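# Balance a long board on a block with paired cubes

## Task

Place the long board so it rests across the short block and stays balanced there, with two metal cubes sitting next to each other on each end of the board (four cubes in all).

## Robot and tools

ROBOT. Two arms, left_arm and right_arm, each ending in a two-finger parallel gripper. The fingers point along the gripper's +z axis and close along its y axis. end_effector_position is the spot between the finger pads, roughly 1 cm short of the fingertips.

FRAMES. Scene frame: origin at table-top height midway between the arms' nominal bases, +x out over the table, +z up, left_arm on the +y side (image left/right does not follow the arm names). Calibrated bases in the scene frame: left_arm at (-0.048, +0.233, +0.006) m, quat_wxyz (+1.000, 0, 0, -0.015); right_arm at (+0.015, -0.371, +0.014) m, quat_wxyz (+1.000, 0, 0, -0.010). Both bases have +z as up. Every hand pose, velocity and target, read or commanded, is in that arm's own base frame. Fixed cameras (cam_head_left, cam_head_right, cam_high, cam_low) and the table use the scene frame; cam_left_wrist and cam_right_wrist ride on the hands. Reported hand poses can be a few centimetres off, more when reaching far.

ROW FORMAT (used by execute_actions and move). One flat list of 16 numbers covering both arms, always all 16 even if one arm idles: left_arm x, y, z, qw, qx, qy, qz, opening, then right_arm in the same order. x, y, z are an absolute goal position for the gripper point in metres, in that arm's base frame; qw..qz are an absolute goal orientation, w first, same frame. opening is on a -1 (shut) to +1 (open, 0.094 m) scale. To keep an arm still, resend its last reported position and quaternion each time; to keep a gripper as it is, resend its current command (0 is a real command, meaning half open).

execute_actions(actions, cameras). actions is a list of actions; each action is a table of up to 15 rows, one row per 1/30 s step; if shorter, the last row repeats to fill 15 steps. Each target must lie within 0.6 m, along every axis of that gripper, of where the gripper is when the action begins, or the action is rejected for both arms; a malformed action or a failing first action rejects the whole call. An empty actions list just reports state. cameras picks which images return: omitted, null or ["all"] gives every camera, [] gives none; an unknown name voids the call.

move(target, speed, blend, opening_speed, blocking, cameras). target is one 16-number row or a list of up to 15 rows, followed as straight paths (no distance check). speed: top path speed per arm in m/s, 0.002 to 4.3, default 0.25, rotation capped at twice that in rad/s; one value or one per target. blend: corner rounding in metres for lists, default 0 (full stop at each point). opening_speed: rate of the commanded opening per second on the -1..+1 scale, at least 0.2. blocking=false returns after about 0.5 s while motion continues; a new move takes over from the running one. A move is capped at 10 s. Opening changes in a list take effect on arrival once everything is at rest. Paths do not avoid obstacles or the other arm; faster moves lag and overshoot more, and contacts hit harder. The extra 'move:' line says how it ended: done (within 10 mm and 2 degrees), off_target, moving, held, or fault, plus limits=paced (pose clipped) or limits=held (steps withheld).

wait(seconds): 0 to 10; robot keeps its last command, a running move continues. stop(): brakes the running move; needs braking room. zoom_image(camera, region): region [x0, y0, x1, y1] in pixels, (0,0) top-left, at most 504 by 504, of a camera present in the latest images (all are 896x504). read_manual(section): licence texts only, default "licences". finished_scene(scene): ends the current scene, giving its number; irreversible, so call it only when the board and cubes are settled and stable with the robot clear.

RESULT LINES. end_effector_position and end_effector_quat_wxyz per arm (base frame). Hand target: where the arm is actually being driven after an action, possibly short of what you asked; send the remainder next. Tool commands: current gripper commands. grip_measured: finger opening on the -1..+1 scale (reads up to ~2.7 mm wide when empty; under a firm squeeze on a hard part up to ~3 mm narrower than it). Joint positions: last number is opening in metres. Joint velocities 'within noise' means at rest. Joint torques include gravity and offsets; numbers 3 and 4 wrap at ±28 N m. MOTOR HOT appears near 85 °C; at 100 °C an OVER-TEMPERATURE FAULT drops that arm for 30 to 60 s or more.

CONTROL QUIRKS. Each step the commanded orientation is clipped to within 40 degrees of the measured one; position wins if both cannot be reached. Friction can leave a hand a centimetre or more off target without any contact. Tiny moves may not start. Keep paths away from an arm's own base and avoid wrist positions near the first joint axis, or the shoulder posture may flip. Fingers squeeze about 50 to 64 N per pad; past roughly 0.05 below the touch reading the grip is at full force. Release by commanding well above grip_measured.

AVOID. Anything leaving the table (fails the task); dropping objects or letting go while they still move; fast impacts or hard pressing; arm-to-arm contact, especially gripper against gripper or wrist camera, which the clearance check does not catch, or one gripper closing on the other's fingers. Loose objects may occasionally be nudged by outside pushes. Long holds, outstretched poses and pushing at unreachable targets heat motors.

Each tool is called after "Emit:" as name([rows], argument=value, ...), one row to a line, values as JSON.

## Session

Emit:
execute_actions(actions=[])

Emit:
zoom_image(camera="cam_high", region=[380, 220, 560, 430])

Emit:
zoom_image(camera="cam_head_right", region=[270, 120, 590, 300])

Scene clock: 0.00 s.
left_arm: end_effector_position=(+0.6555, -0.3271, +0.2393) grip_measured=+1.000 end_effector_quat_wxyz=(+0.584, +0.674, +0.372, -0.257) | right_arm: end_effector_position=(+0.0863, -0.4675, +0.1681) grip_measured=+1.000 end_effector_quat_wxyz=(+0.555, +0.564, +0.329, -0.516)
Joint positions: left_arm=[-0.242 1.996 1.624 -0.155 1.192 1.146 0.094] | right_arm=[-1.18 1.715 0.435 1.461 0.605 0.19 0.094]
Joint velocities: within noise
Joint torques (N m): no reading
Motor temperatures (°C): left_arm=[36 30 38 25 27 28 29] | right_arm=[27 33 36 28 29 27 30]
Heat: left arm: hottest elbow 38 °C; right arm: hottest elbow 36 °C.
Hand target: left_arm +0.6601, -0.3282, +0.2597; +0.595, +0.676, +0.359, -0.246 | right_arm +0.0875, -0.4705, +0.1710; +0.558, +0.562, +0.325, -0.517
Tool commands: left_gripper/opening=+1.0 right_gripper/opening=+1.0
camera_calibration:
cam_left_wrist: T_world_to_cam=[[-0.809946, 0.0382577, -0.585256, 0.679271], [0.481651, 0.612781, -0.626508, 0.0723968], [0.334665, -0.789326, -0.514746, -0.267664], [0, 0, 0, 1]] pos_world=[0.60488, -0.281625, 0.305126]
cam_right_wrist: T_world_to_cam=[[-0.945654, 0.170362, -0.276977, 0.20788], [0.31102, 0.225288, -0.923316, 0.273303], [-0.0948986, -0.959282, -0.26603, -0.309046], [0, 0, 0, 1]] pos_world=[0.0822517, -0.393449, 0.227708]

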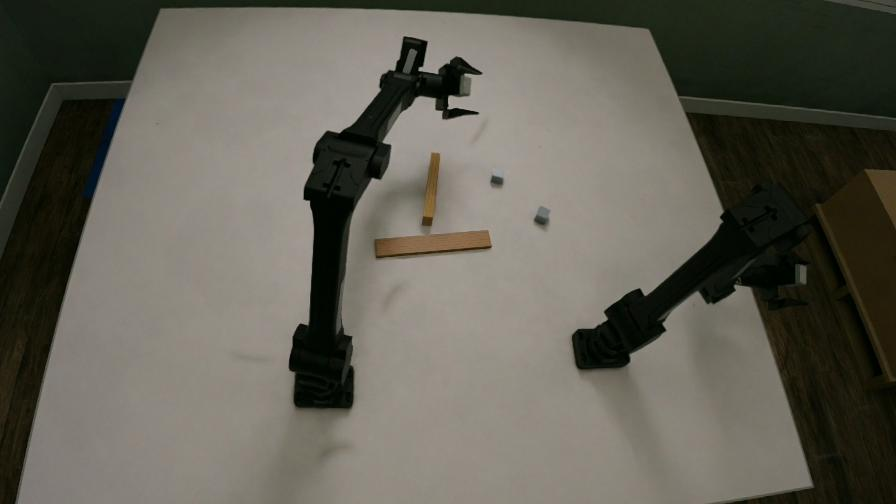

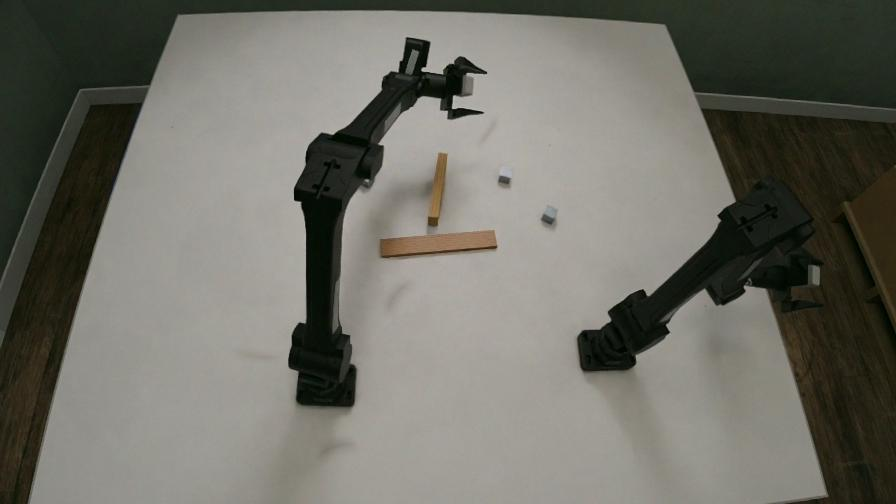

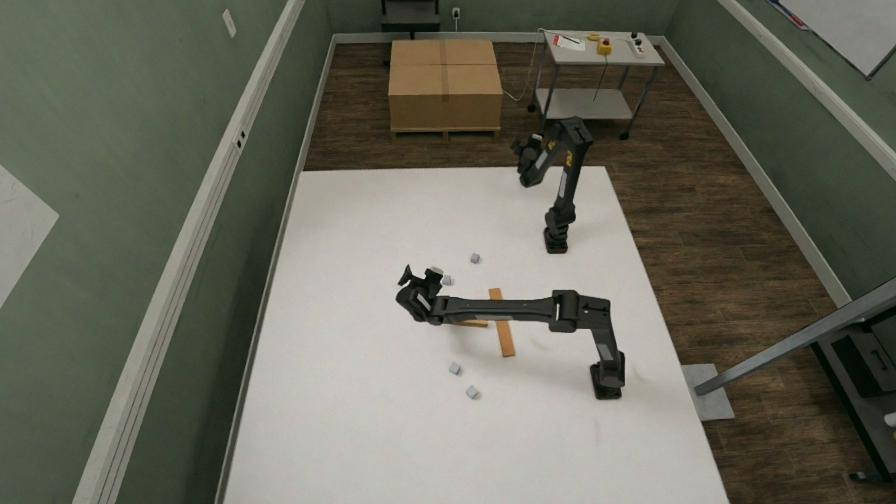

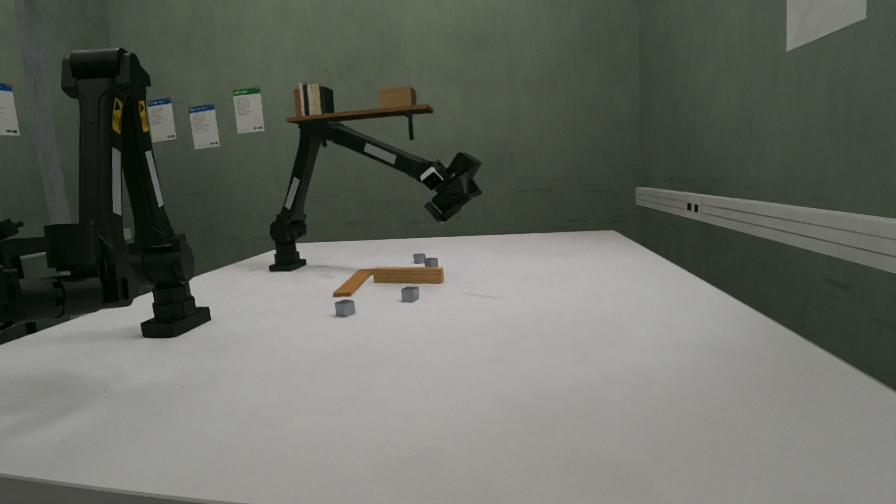

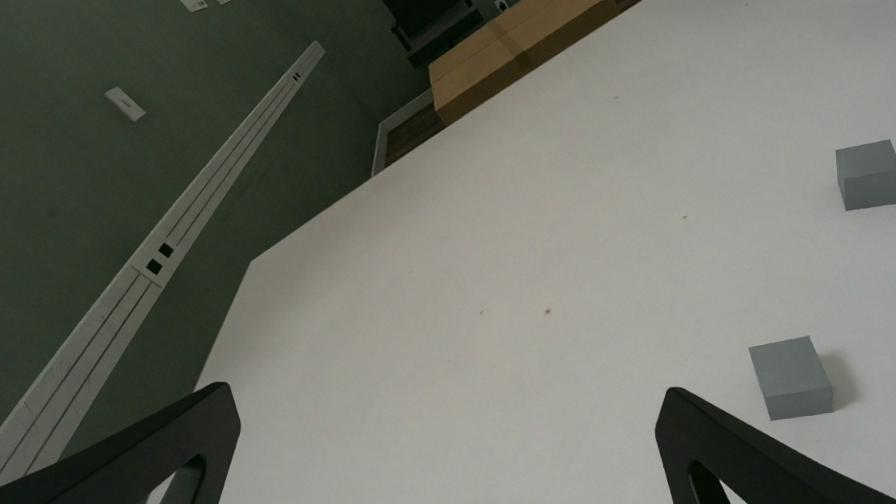

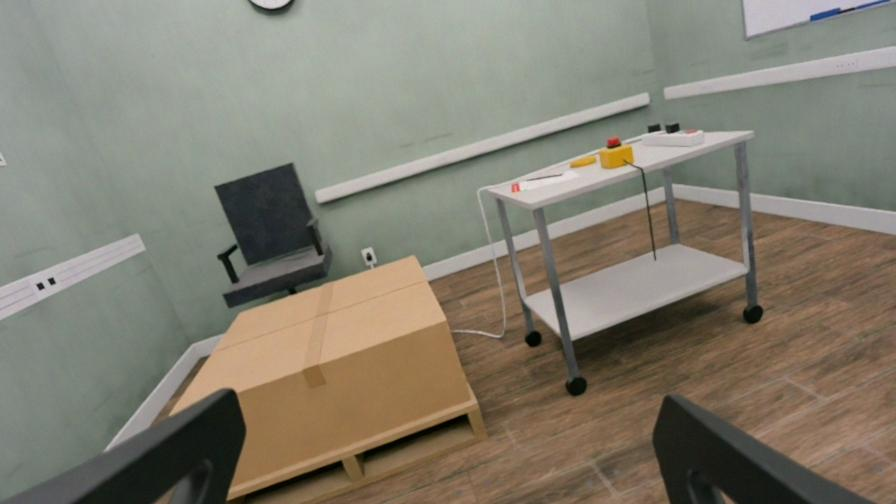

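Scaled by 2.400.

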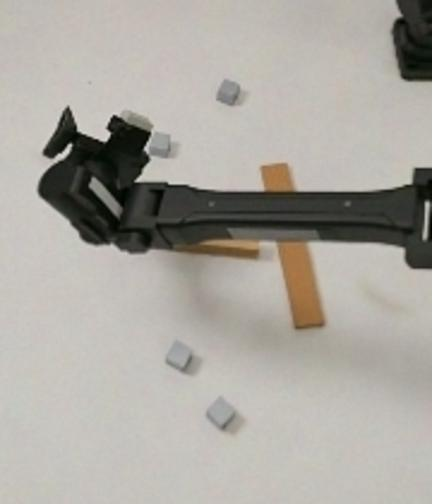

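Scaled by 1.575.

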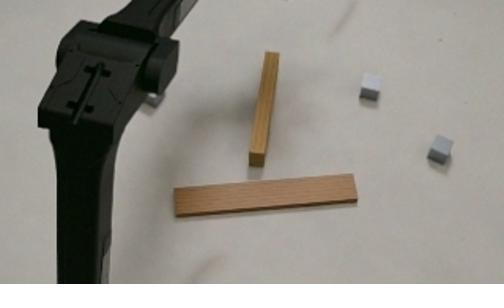

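Emit:
move(target=[0.417, -0.296, 0.270, 0, 0.6964, 0.7177, 0, 1, 0.489, 0.153, 0.260, 0, -0.1495, 0.9888, 0, 1], speed=0.4)

Emit:
zoom_image(camera="cam_right_wrist", region=[300, 60, 600, 340])

Scene clock: 14.87 s.
left_arm: end_effector_position=(+0.4084, -0.2849, +0.2492) grip_measured=+1.000 end_effector_quat_wxyz=(-0.021, +0.697, +0.717, -0.005) | right_arm: end_effector_position=(+0.4795, +0.1448, +0.2538) grip_measured=+1.000 end_effector_quat_wxyz=(-0.005, -0.138, +0.990, -0.002)
Joint positions: left_arm=[-0.607 1.67 1.655 -1.6 0.003 0.936 0.094] | right_arm=[0.295 1.655 1.648 -1.574 0.002 0.018 0.094]
Joint velocities: within noise
Joint torques (N m): left_arm=[0.56 -12.98 11.33 -0.13 0 -0.06] | right_arm=[0.44 -14.1 14.9 -0.42 -0.02 -0.16]
Motor temperatures (°C): left_arm=[36 32 39 25 27 28 29] | right_arm=[27 33 37 28 29 27 29]
Heat: left arm: hottest elbow 39 °C; right arm: hottest elbow 37 °C.
Hand target: left_arm +0.4160, -0.2953, +0.2698; +0.000, +0.696, +0.718, +0.000 | right_arm +0.4886, +0.1529, +0.2600; +0.001, -0.149, +0.989, +0.000
Off the commanded pose: left_arm 0.025 m, 3 deg | right_arm 0.014 m, 1 deg.
move: off_target (left_arm, right_arm)
camera_calibration:
cam_left_wrist: T_world_to_cam=[[-0.998504, -0.0405493, 0.0366934, 0.382811], [-0.019033, 0.886701, 0.461952, 0.183077], [-0.0512678, 0.460562, -0.886146, 0.459656], [0, 0, 0, 1]] pos_world=[0.409288, -0.358512, 0.308703]
cam_right_wrist: T_world_to_cam=[[0.283051, -0.959103, 0.00169962, 0.00284041], [-0.866065, -0.254832, 0.430108, 0.382681], [-0.412085, -0.123215, -0.902776, 0.530971], [0, 0, 0, 1]] pos_world=[0.549427, 0.165667, 0.314749]

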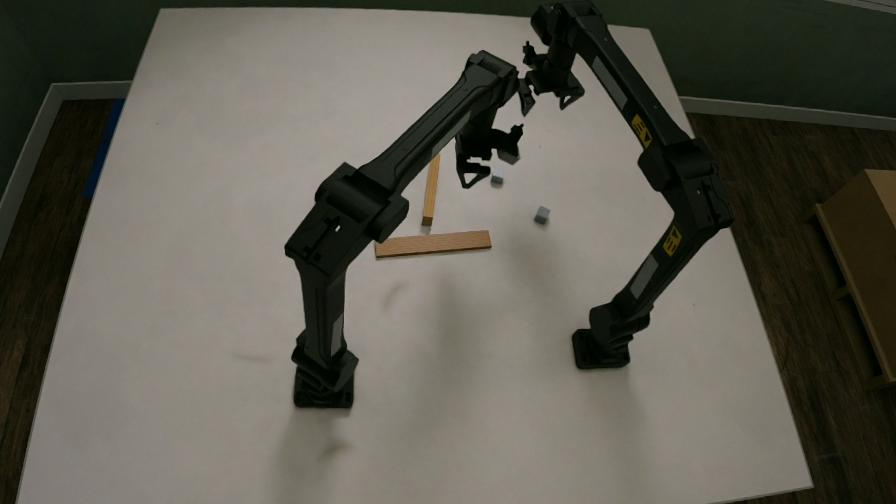

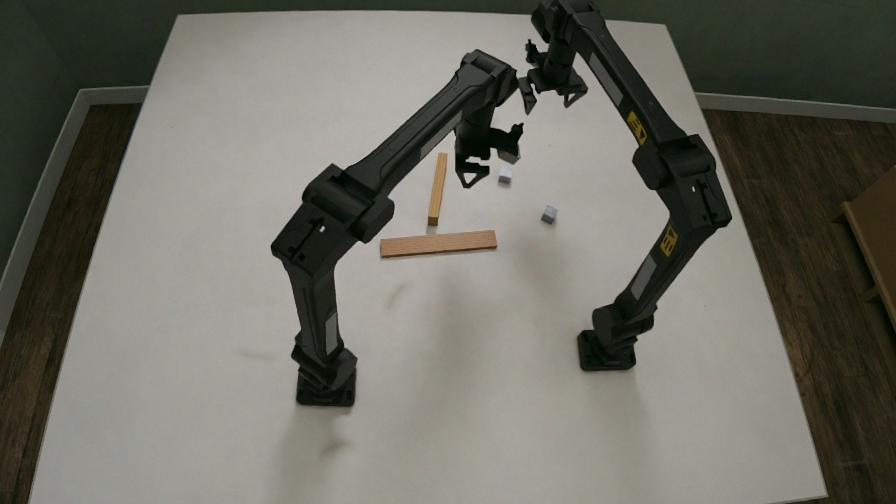

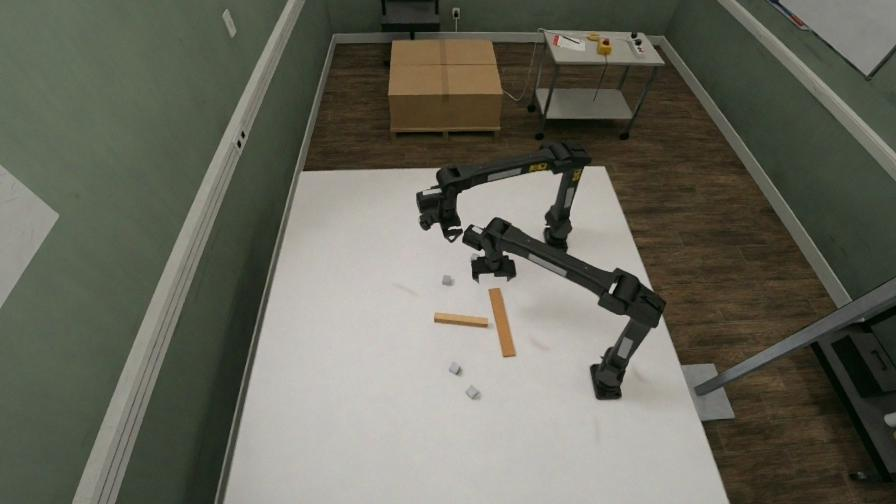

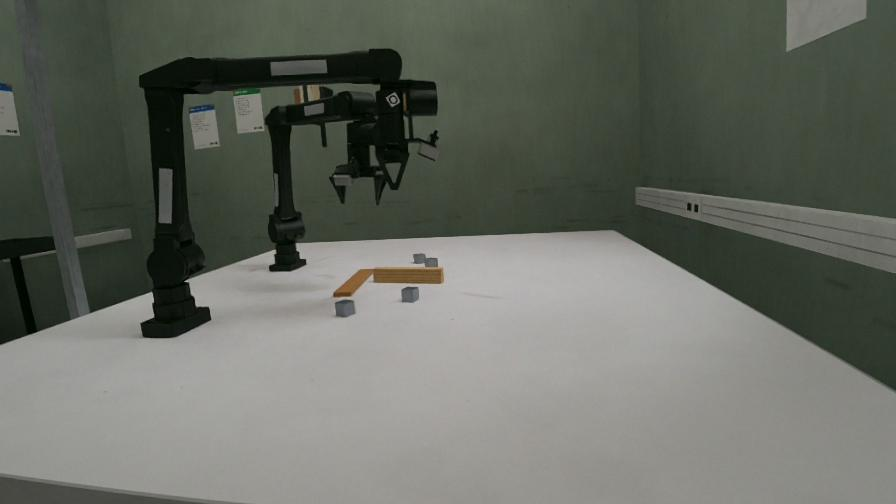

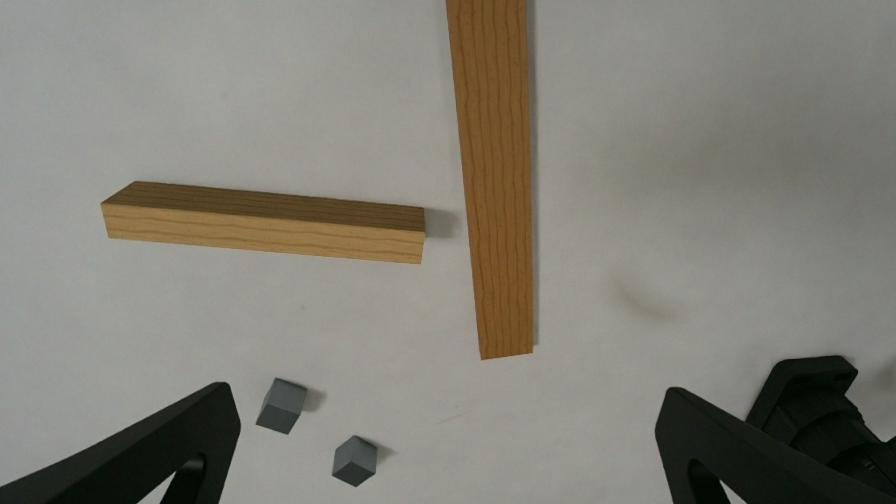

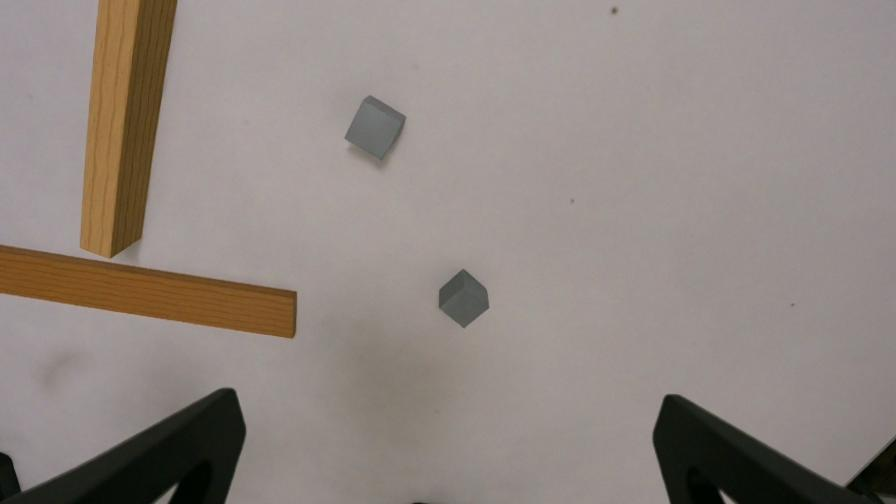

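Scaled by 1.680.

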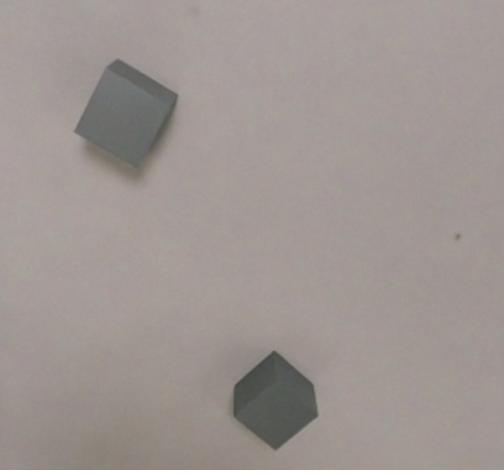

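Emit:
move(target=[0.369, -0.242, 0.083, 0, 0.6587, 0.7524, 0, 0.25, 0.480, 0.198, 0.098, 0, -0.6252, 0.7804, 0, 1], speed=0.3, opening_speed=1.0, cameras=["cam_low", "cam_left_wrist", "cam_right_wrist"])

Scene clock: 88.40 s.
left_arm: end_effector_position=(+0.3642, -0.2459, +0.0766) grip_measured=+0.252 end_effector_quat_wxyz=(-0.013, +0.667, +0.745, -0.003) | right_arm: end_effector_position=(+0.4792, +0.1901, +0.1082) grip_measured=+1.000 end_effector_quat_wxyz=(+0.003, -0.615, +0.789, -0.002)
Joint positions: left_arm=[-0.592 1.626 1.127 -1.099 0.002 0.87 0.059] | right_arm=[0.379 1.753 1.387 -1.198 0.002 -0.945 0.094]
Joint velocities: within noise
Joint torques (N m): left_arm=[2.49 -13.33 5.89 1.05 0.03 -0.01] | right_arm=[0.67 -15.09 10.22 0.39 -0.11 -0.2]
Motor temperatures (°C): left_arm=[36 33 52 25 27 28 29] | right_arm=[27 35 47 28 29 27 29]
Heat: left arm: hottest elbow 52 °C; right arm: hottest elbow 47 °C.
Hand target: left_arm +0.3689, -0.2419, +0.0829; +0.000, +0.659, +0.752, +0.000 | right_arm +0.4798, +0.1978, +0.0982; +0.000, -0.625, +0.781, +0.000
Off the commanded pose: left_arm 0.009 m, 2 deg | right_arm 0.013 m, 2 deg.
move: off_target (right_arm)
camera_calibration:
cam_left_wrist: T_world_to_cam=[[-0.992358, -0.121543, 0.0212668, 0.325607], [-0.0986764, 0.885205, 0.454615, 0.256532], [-0.0740808, 0.449043, -0.890434, 0.292234], [0, 0, 0, 1]] pos_world=[0.370082, -0.318734, 0.136667]
cam_right_wrist: T_world_to_cam=[[0.972089, -0.23453, 0.00624161, -0.42186], [-0.215443, -0.881812, 0.419513, 0.265125], [-0.0928846, -0.409149, -0.907728, 0.306959], [0, 0, 0, 1]] pos_world=[0.495717, 0.260444, 0.170045]
Images, in order (width x height): cam_low 896x504, cam_left_wrist 896x504, cam_right_wrist 896x504.

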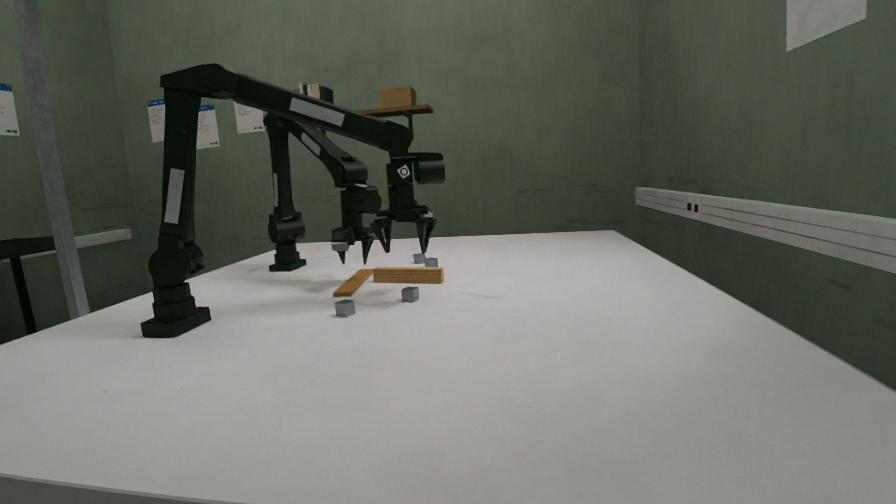

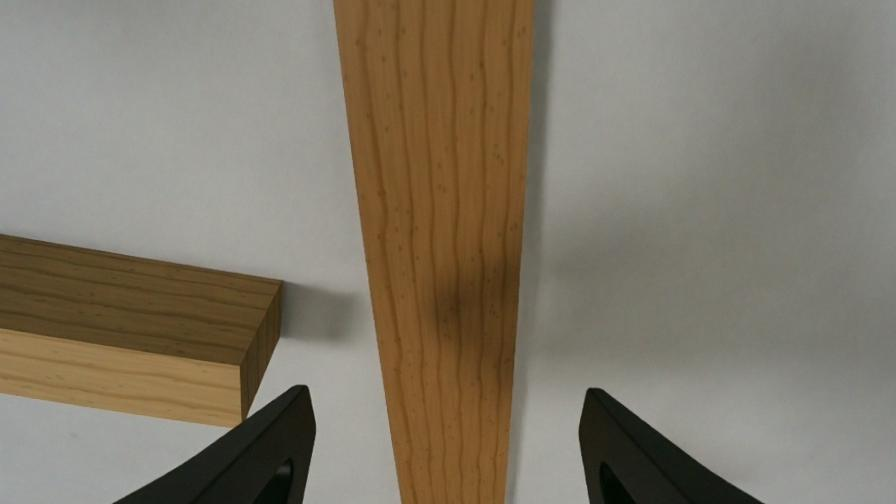

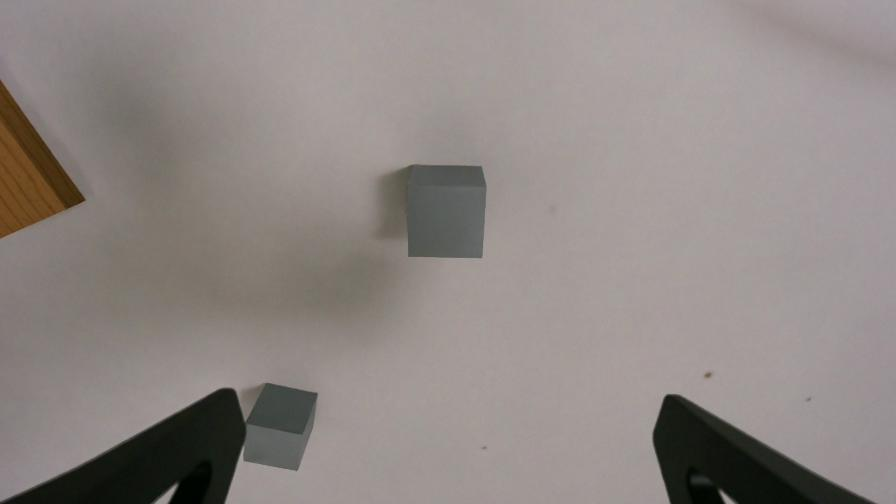

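Emit:
move([
  [0.371, -0.255, 0.050, 0, 0.6587, 0.7524, 0, 0.25, 0.4815, 0.2016, 0.03, 0, -0.6252, 0.7804, 0, 1],
  [0.372, -0.2555, 0.0165, 0, 0.6587, 0.7524, 0, 0.25, 0.4815, 0.2016, -0.008, 0, -0.6252, 0.7804, 0, 1],
], speed=[0.12, 0.06], cameras=["cam_low", "cam_left_wrist", "cam_right_wrist"])

Emit:
zoom_image(camera="cam_low", region=[310, 210, 470, 320])

Scene clock: 110.03 s.
left_arm: end_effector_position=(+0.3741, -0.2526, +0.0300) grip_measured=+0.252 end_effector_quat_wxyz=(+0.003, +0.660, +0.752, -0.001) | right_arm: end_effector_position=(+0.4833, +0.1939, +0.0035) grip_measured=+1.000 end_effector_quat_wxyz=(+0.004, -0.617, +0.787, -0.002)
Joint positions: left_arm=[-0.592 1.702 1.084 -0.948 0.002 0.849 0.059] | right_arm=[0.383 1.892 1.281 -0.951 0.002 -0.946 0.094]
Joint velocities: within noise
Joint torques (N m): left_arm=[1.32 -10.93 4.75 1.92 0 -0.06] | right_arm=[0.79 -15.79 9.01 0.49 -0.1 -0.12]
Motor temperatures (°C): left_arm=[36 32 47 25 27 28 29] | right_arm=[27 35 43 28 29 27 29]
Heat: left arm: hottest elbow 47 °C; right arm: hottest elbow 43 °C.
Hand target: left_arm +0.3717, -0.2552, +0.0169; +0.000, +0.659, +0.752, +0.000 | right_arm +0.4813, +0.2013, -0.0078; +0.000, -0.625, +0.781, +0.000
Off the commanded pose: left_arm 0.014 m, 0 deg | right_arm 0.014 m, 1 deg.
move: off_target (left_arm, right_arm)
camera_calibration:
cam_left_wrist: T_world_to_cam=[[-0.989827, -0.142245, -0.00282485, 0.330301], [-0.129239, 0.890668, 0.435899, 0.297976], [-0.0594883, 0.43183, -0.899991, 0.244972], [0, 0, 0, 1]] pos_world=[0.380024, -0.3242, 0.0915187]
cam_right_wrist: T_world_to_cam=[[0.973149, -0.230045, 0.00780852, -0.425632], [-0.21211, -0.88307, 0.418565, 0.311904], [-0.0893935, -0.408982, -0.908153, 0.212049], [0, 0, 0, 1]] pos_world=[0.499317, 0.264242, 0.0653444]
Images, in order (width x height): cam_low 896x504, cam_left_wrist 896x504, cam_right_wrist 896x504.

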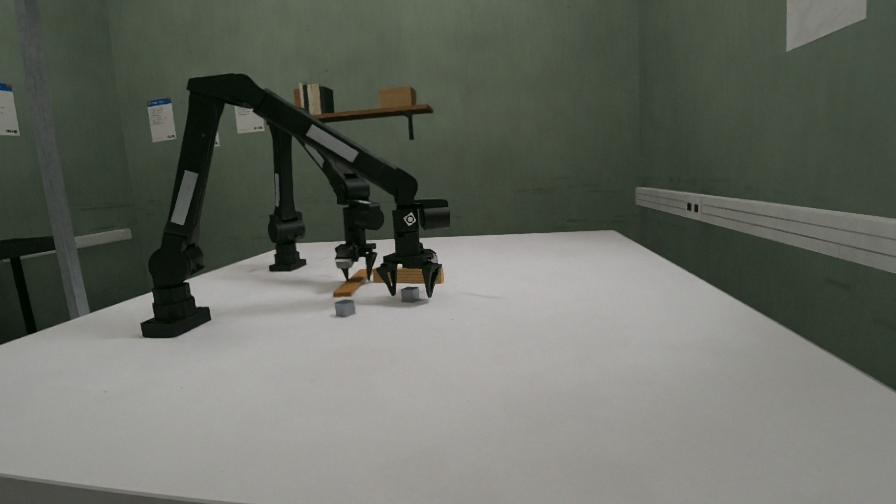

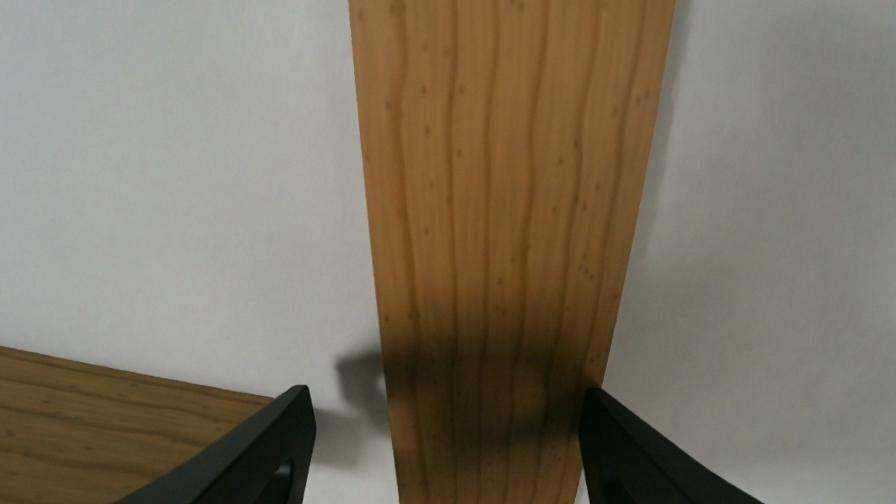

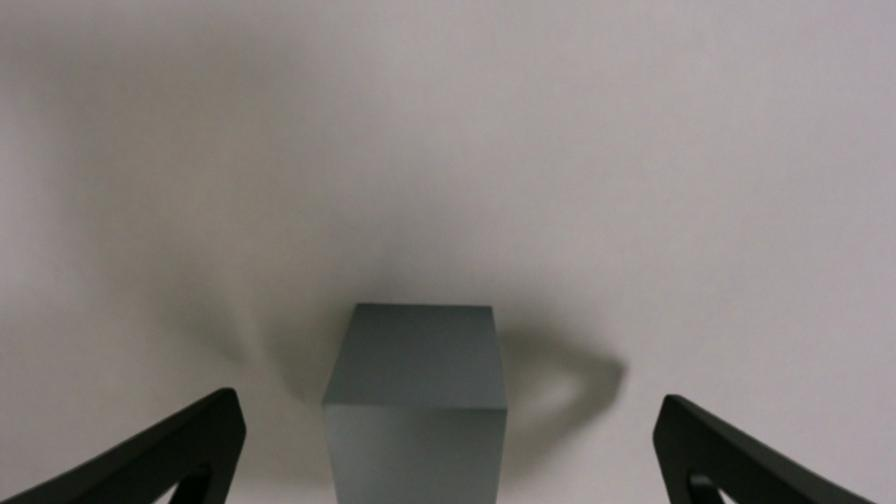

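Scaled by 3.150.

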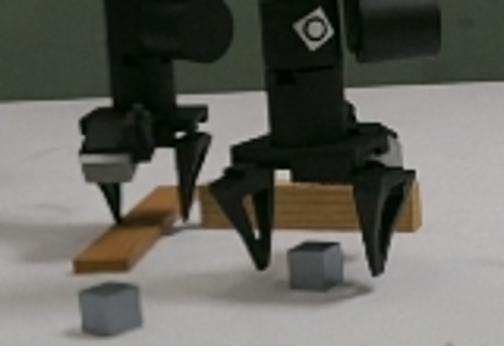

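Emit:
move([
  [0.381, -0.259, 0.073, 0.010, 0.6587, 0.7524, 0.008, 0.25, 0.4755, 0.2065, -0.012, 0, -0.6252, 0.7804, 0, 1],
], speed=0.08, cameras=["cam_left_wrist", "cam_right_wrist"])

Scene clock: 120.50 s.
left_arm: end_effector_position=(+0.3658, -0.2443, +0.0493) grip_measured=+0.252 end_effector_quat_wxyz=(-0.018, +0.659, +0.752, +0.003) | right_arm: end_effector_position=(+0.4784, +0.1997, -0.0003) grip_measured=+1.000 end_effector_quat_wxyz=(+0.005, -0.622, +0.783, -0.002)
Joint positions: left_arm=[-0.592 1.669 1.1 -1.036 -0.01 0.847 0.059] | right_arm=[0.397 1.892 1.269 -0.937 0.002 -0.946 0.094]
Joint velocities: within noise
Joint torques (N m): left_arm=[0.44 -14.15 9.18 0.02 0.03 -0.07] | right_arm=[0.73 -15.85 8.72 0.38 -0.1 0.01]
Motor temperatures (°C): left_arm=[36 32 46 25 27 28 28] | right_arm=[27 35 42 28 29 27 29]
Heat: left arm: hottest elbow 46 °C; right arm: hottest elbow 42 °C.
Hand target: left_arm +0.3800, -0.2584, +0.0732; +0.010, +0.659, +0.752, +0.008 | right_arm +0.4752, +0.2063, -0.0118; +0.000, -0.625, +0.780, +0.000
Off the commanded pose: left_arm 0.032 m, 3 deg | right_arm 0.014 m, 1 deg.
move: off_target (left_arm, right_arm)
camera_calibration:
cam_left_wrist: T_world_to_cam=[[-0.989446, -0.143764, 0.0181507, 0.32159], [-0.11866, 0.875752, 0.467951, 0.272104], [-0.08317, 0.460858, -0.883568, 0.273228], [0, 0, 0, 1]] pos_world=[0.373208, -0.317982, 0.108247]
cam_right_wrist: T_world_to_cam=[[0.976202, -0.216685, 0.00880122, -0.423662], [-0.200495, -0.886308, 0.417445, 0.312709], [-0.0826534, -0.409275, -0.908659, 0.207398], [0, 0, 0, 1]] pos_world=[0.493419, 0.270238, 0.0616439]
Images, in order (width x height): cam_left_wrist 896x504, cam_right_wrist 896x504.

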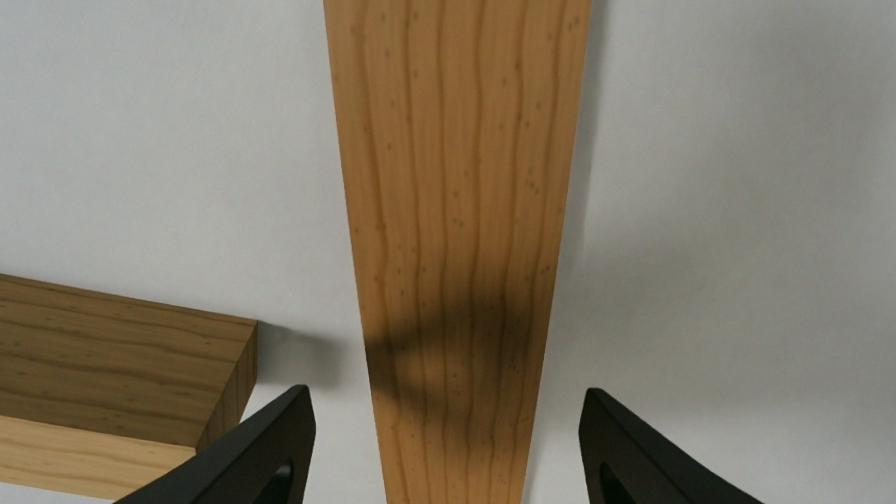

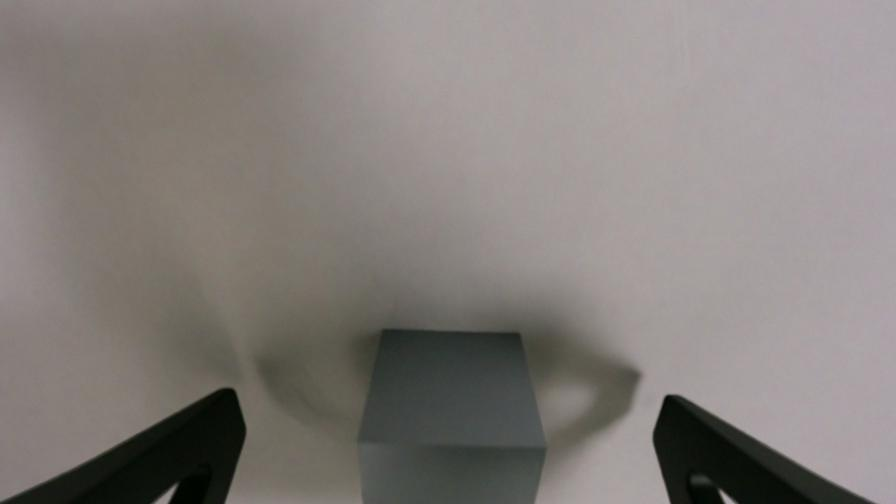

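Emit:
move([
  [0.3665, -0.2575, 0.046, 0, 0.6587, 0.7524, 0, 0.25, 0.4755, 0.2065, -0.012, 0, -0.6252, 0.7804, 0, -0.6],
], speed=0.08, opening_speed=0.8, cameras=["cam_left_wrist", "cam_right_wrist"])

Scene clock: 134.20 s.
left_arm: end_effector_position=(+0.3694, -0.2523, +0.0492) grip_measured=+0.252 end_effector_quat_wxyz=(-0.002, +0.658, +0.753, +0.001) | right_arm: end_effector_position=(+0.4785, +0.1997, -0.0003) grip_measured=-0.372 end_effector_quat_wxyz=(+0.005, -0.622, +0.783, -0.002)
Joint positions: left_arm=[-0.599 1.669 1.1 -1.006 -0.003 0.838 0.059] | right_arm=[0.397 1.892 1.269 -0.937 0.002 -0.946 0.03]
Joint velocities: within noise
Joint torques (N m): left_arm=[-0.09 -12.57 5.38 1.35 0.28 -0.04] | right_arm=[0.73 -15.91 8.72 0.4 -0.09 0.01]
Motor temperatures (°C): left_arm=[36 32 47 25 27 28 28] | right_arm=[27 36 41 28 29 27 29]
Heat: left arm: hottest elbow 47 °C; right arm: hottest elbow 41 °C.
Hand target: left_arm +0.3665, -0.2574, +0.0460; +0.000, +0.659, +0.752, +0.000 | right_arm +0.4753, +0.2063, -0.0118; +0.000, -0.625, +0.780, +0.000
Off the commanded pose: left_arm 0.007 m, 0 deg | right_arm 0.014 m, 1 deg.
move: off_target (right_arm)
camera_calibration:
cam_left_wrist: T_world_to_cam=[[-0.989294, -0.145933, 0.000552892, 0.324385], [-0.130462, 0.886095, 0.444764, 0.287639], [-0.0653958, 0.439931, -0.895647, 0.265875], [0, 0, 0, 1]] pos_world=[0.375825, -0.324503, 0.11002]
cam_right_wrist: T_world_to_cam=[[0.976209, -0.216641, 0.00907907, -0.423792], [-0.200584, -0.886369, 0.417272, 0.3128], [-0.0823507, -0.409166, -0.908736, 0.207232], [0, 0, 0, 1]] pos_world=[0.493519, 0.270238, 0.0616438]
Images, in order (width x height): cam_left_wrist 896x504, cam_right_wrist 896x504.

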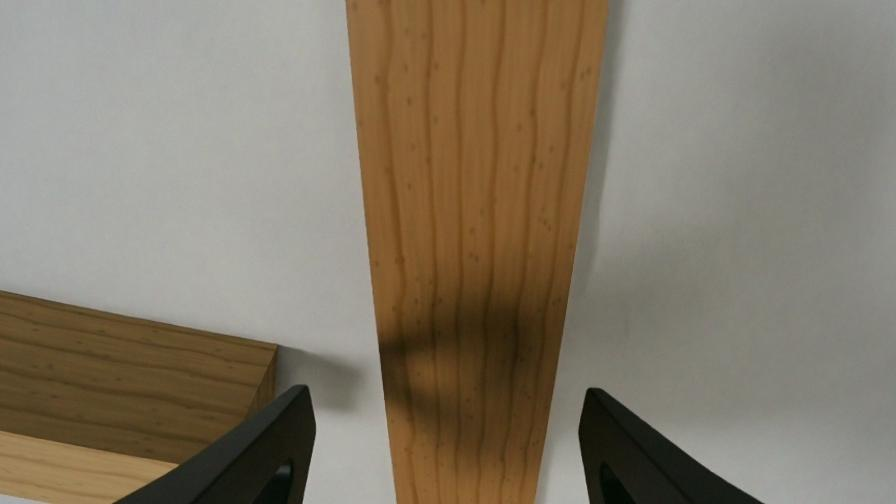

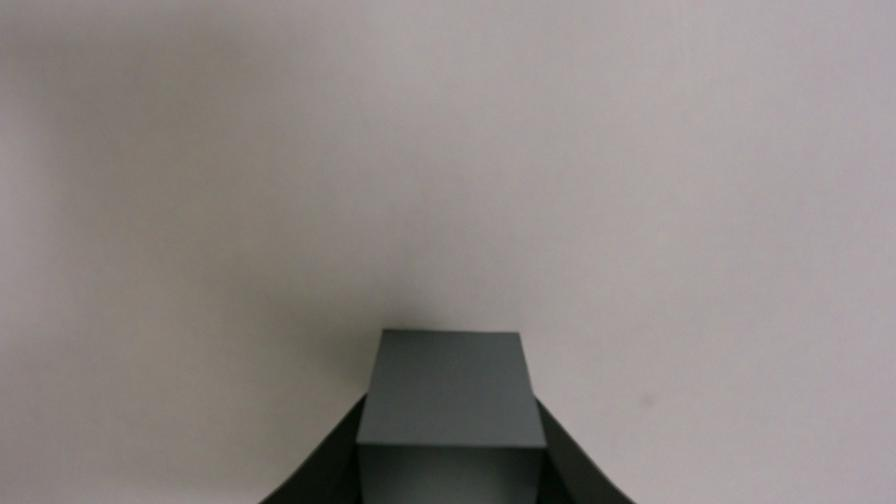

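Emit:
move([
  [0.3640, -0.2605, 0.034, 0, 0.6587, 0.7524, 0, 0.25, 0.4775, 0.2035, 0.05, 0, -0.6252, 0.7804, 0, -0.6],
], speed=0.06, cameras=["cam_left_wrist", "cam_right_wrist"])

Scene clock: 140.40 s.
left_arm: end_effector_position=(+0.3678, -0.2557, +0.0411) grip_measured=+0.252 end_effector_quat_wxyz=(+0.002, +0.658, +0.753, +0.002) | right_arm: end_effector_position=(+0.4631, +0.1932, +0.0286) grip_measured=-0.372 end_effector_quat_wxyz=(-0.022, -0.622, +0.783, +0.005)
Joint positions: left_arm=[-0.608 1.677 1.086 -0.974 -0.003 0.829 0.059] | right_arm=[0.397 1.844 1.284 -1.057 0.002 -0.946 0.03]
Joint velocities: within noise
Joint torques (N m): left_arm=[0.67 -11.52 5.35 1.1 0.26 -0.06] | right_arm=[0.26 -18.78 12.83 -0.65 -0.1 -0.06]
Motor temperatures (°C): left_arm=[36 32 46 25 27 28 28] | right_arm=[27 36 41 28 29 27 29]
Heat: left arm: hottest elbow 46 °C; right arm: hottest elbow 41 °C.
Hand target: left_arm +0.3639, -0.2604, +0.0342; +0.000, +0.659, +0.752, +0.000 | right_arm +0.4767, +0.2032, +0.0502; +0.000, -0.625, +0.780, +0.000
Off the commanded pose: left_arm 0.009 m, 0 deg | right_arm 0.028 m, 3 deg.
move: off_target (right_arm)
camera_calibration:
cam_left_wrist: T_world_to_cam=[[-0.989276, -0.145941, -0.00584695, 0.322509], [-0.133642, 0.888305, 0.439379, 0.296009], [-0.0589296, 0.435449, -0.898283, 0.256581], [0, 0, 0, 1]] pos_world=[0.37373, -0.327607, 0.102307]
cam_right_wrist: T_world_to_cam=[[0.975477, -0.216964, -0.037022, -0.408667], [-0.178105, -0.876939, 0.446382, 0.278786], [-0.129315, -0.428841, -0.894077, 0.254717], [0, 0, 0, 1]] pos_world=[0.481237, 0.265046, 0.0881614]
Images, in order (width x height): cam_left_wrist 896x504, cam_right_wrist 896x504.

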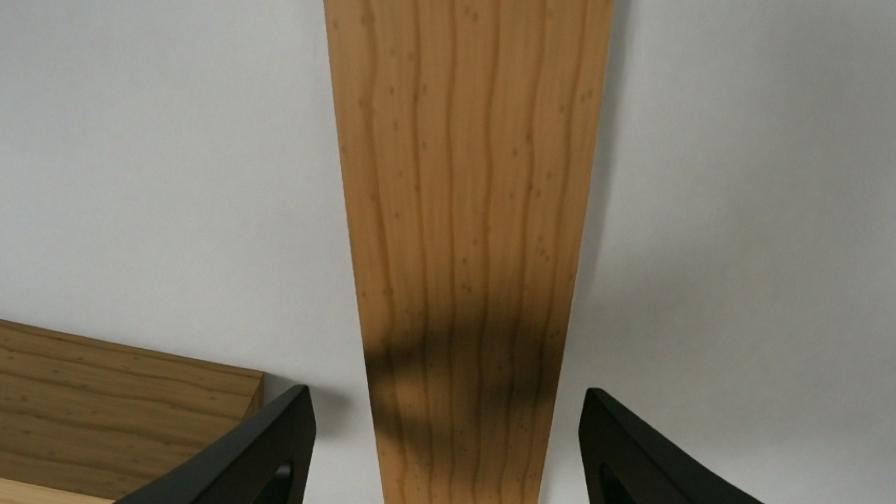

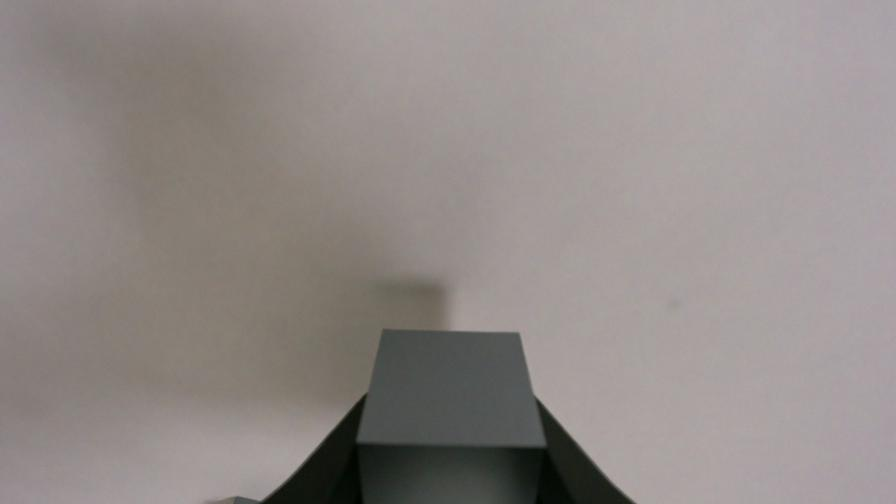

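Emit:
move([
  [0.3605, -0.2615, 0.026, 0, 0.6587, 0.7524, 0, 0.25, 0.4825, 0.208, 0.10, 0.010, -0.6252, 0.7804, -0.001, -0.6],
], speed=0.06, cameras=["cam_left_wrist", "cam_right_wrist"])

Scene clock: 145.07 s.
left_arm: end_effector_position=(+0.3644, -0.2567, +0.0330) grip_measured=+0.252 end_effector_quat_wxyz=(+0.002, +0.658, +0.753, +0.002) | right_arm: end_effector_position=(+0.4693, +0.1965, +0.0751) grip_measured=-0.372 end_effector_quat_wxyz=(-0.015, -0.622, +0.783, +0.005)
Joint positions: left_arm=[-0.614 1.685 1.071 -0.951 -0.003 0.823 0.059] | right_arm=[0.397 1.793 1.349 -1.159 -0.002 -0.946 0.03]
Joint velocities: within noise
Joint torques (N m): left_arm=[-0.21 -10.75 5.33 1.05 0.28 -0.06] | right_arm=[0.5 -18.73 13.76 -0.54 -0.11 -0.03]
Motor temperatures (°C): left_arm=[36 32 46 25 27 28 28] | right_arm=[27 36 42 28 29 27 30]
Heat: left arm: hottest elbow 46 °C; right arm: hottest elbow 42 °C.
Hand target: left_arm +0.3604, -0.2613, +0.0261; +0.000, +0.659, +0.752, +0.000 | right_arm +0.4816, +0.2076, +0.1001; +0.010, -0.625, +0.780, -0.001
Off the commanded pose: left_arm 0.009 m, 0 deg | right_arm 0.030 m, 3 deg.
move: off_target (right_arm)
camera_calibration:
cam_left_wrist: T_world_to_cam=[[-0.98921, -0.146386, -0.00582583, 0.31888], [-0.134037, 0.888277, 0.439316, 0.300115], [-0.0591347, 0.435357, -0.898314, 0.249685], [0, 0, 0, 1]] pos_world=[0.370431, -0.328608, 0.0943074]
cam_right_wrist: T_world_to_cam=[[0.975817, -0.216859, -0.0274425, -0.413256], [-0.183443, -0.880712, 0.436686, 0.266002], [-0.118868, -0.421092, -0.899195, 0.292547], [0, 0, 0, 1]] pos_world=[0.486833, 0.267843, 0.135557]
Images, in order (width x height): cam_left_wrist 896x504, cam_right_wrist 896x504.

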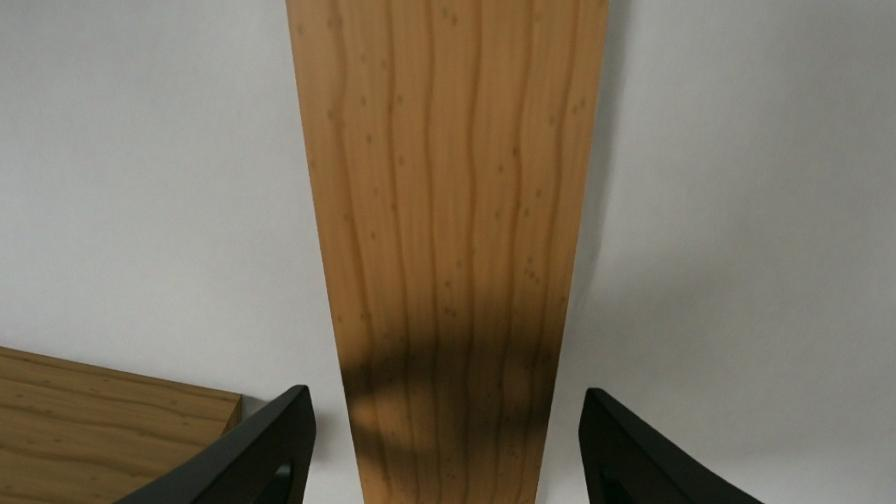

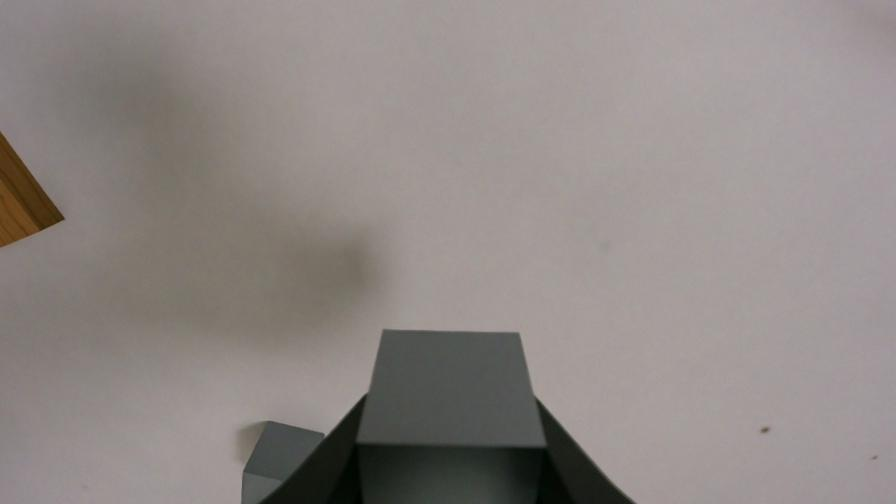

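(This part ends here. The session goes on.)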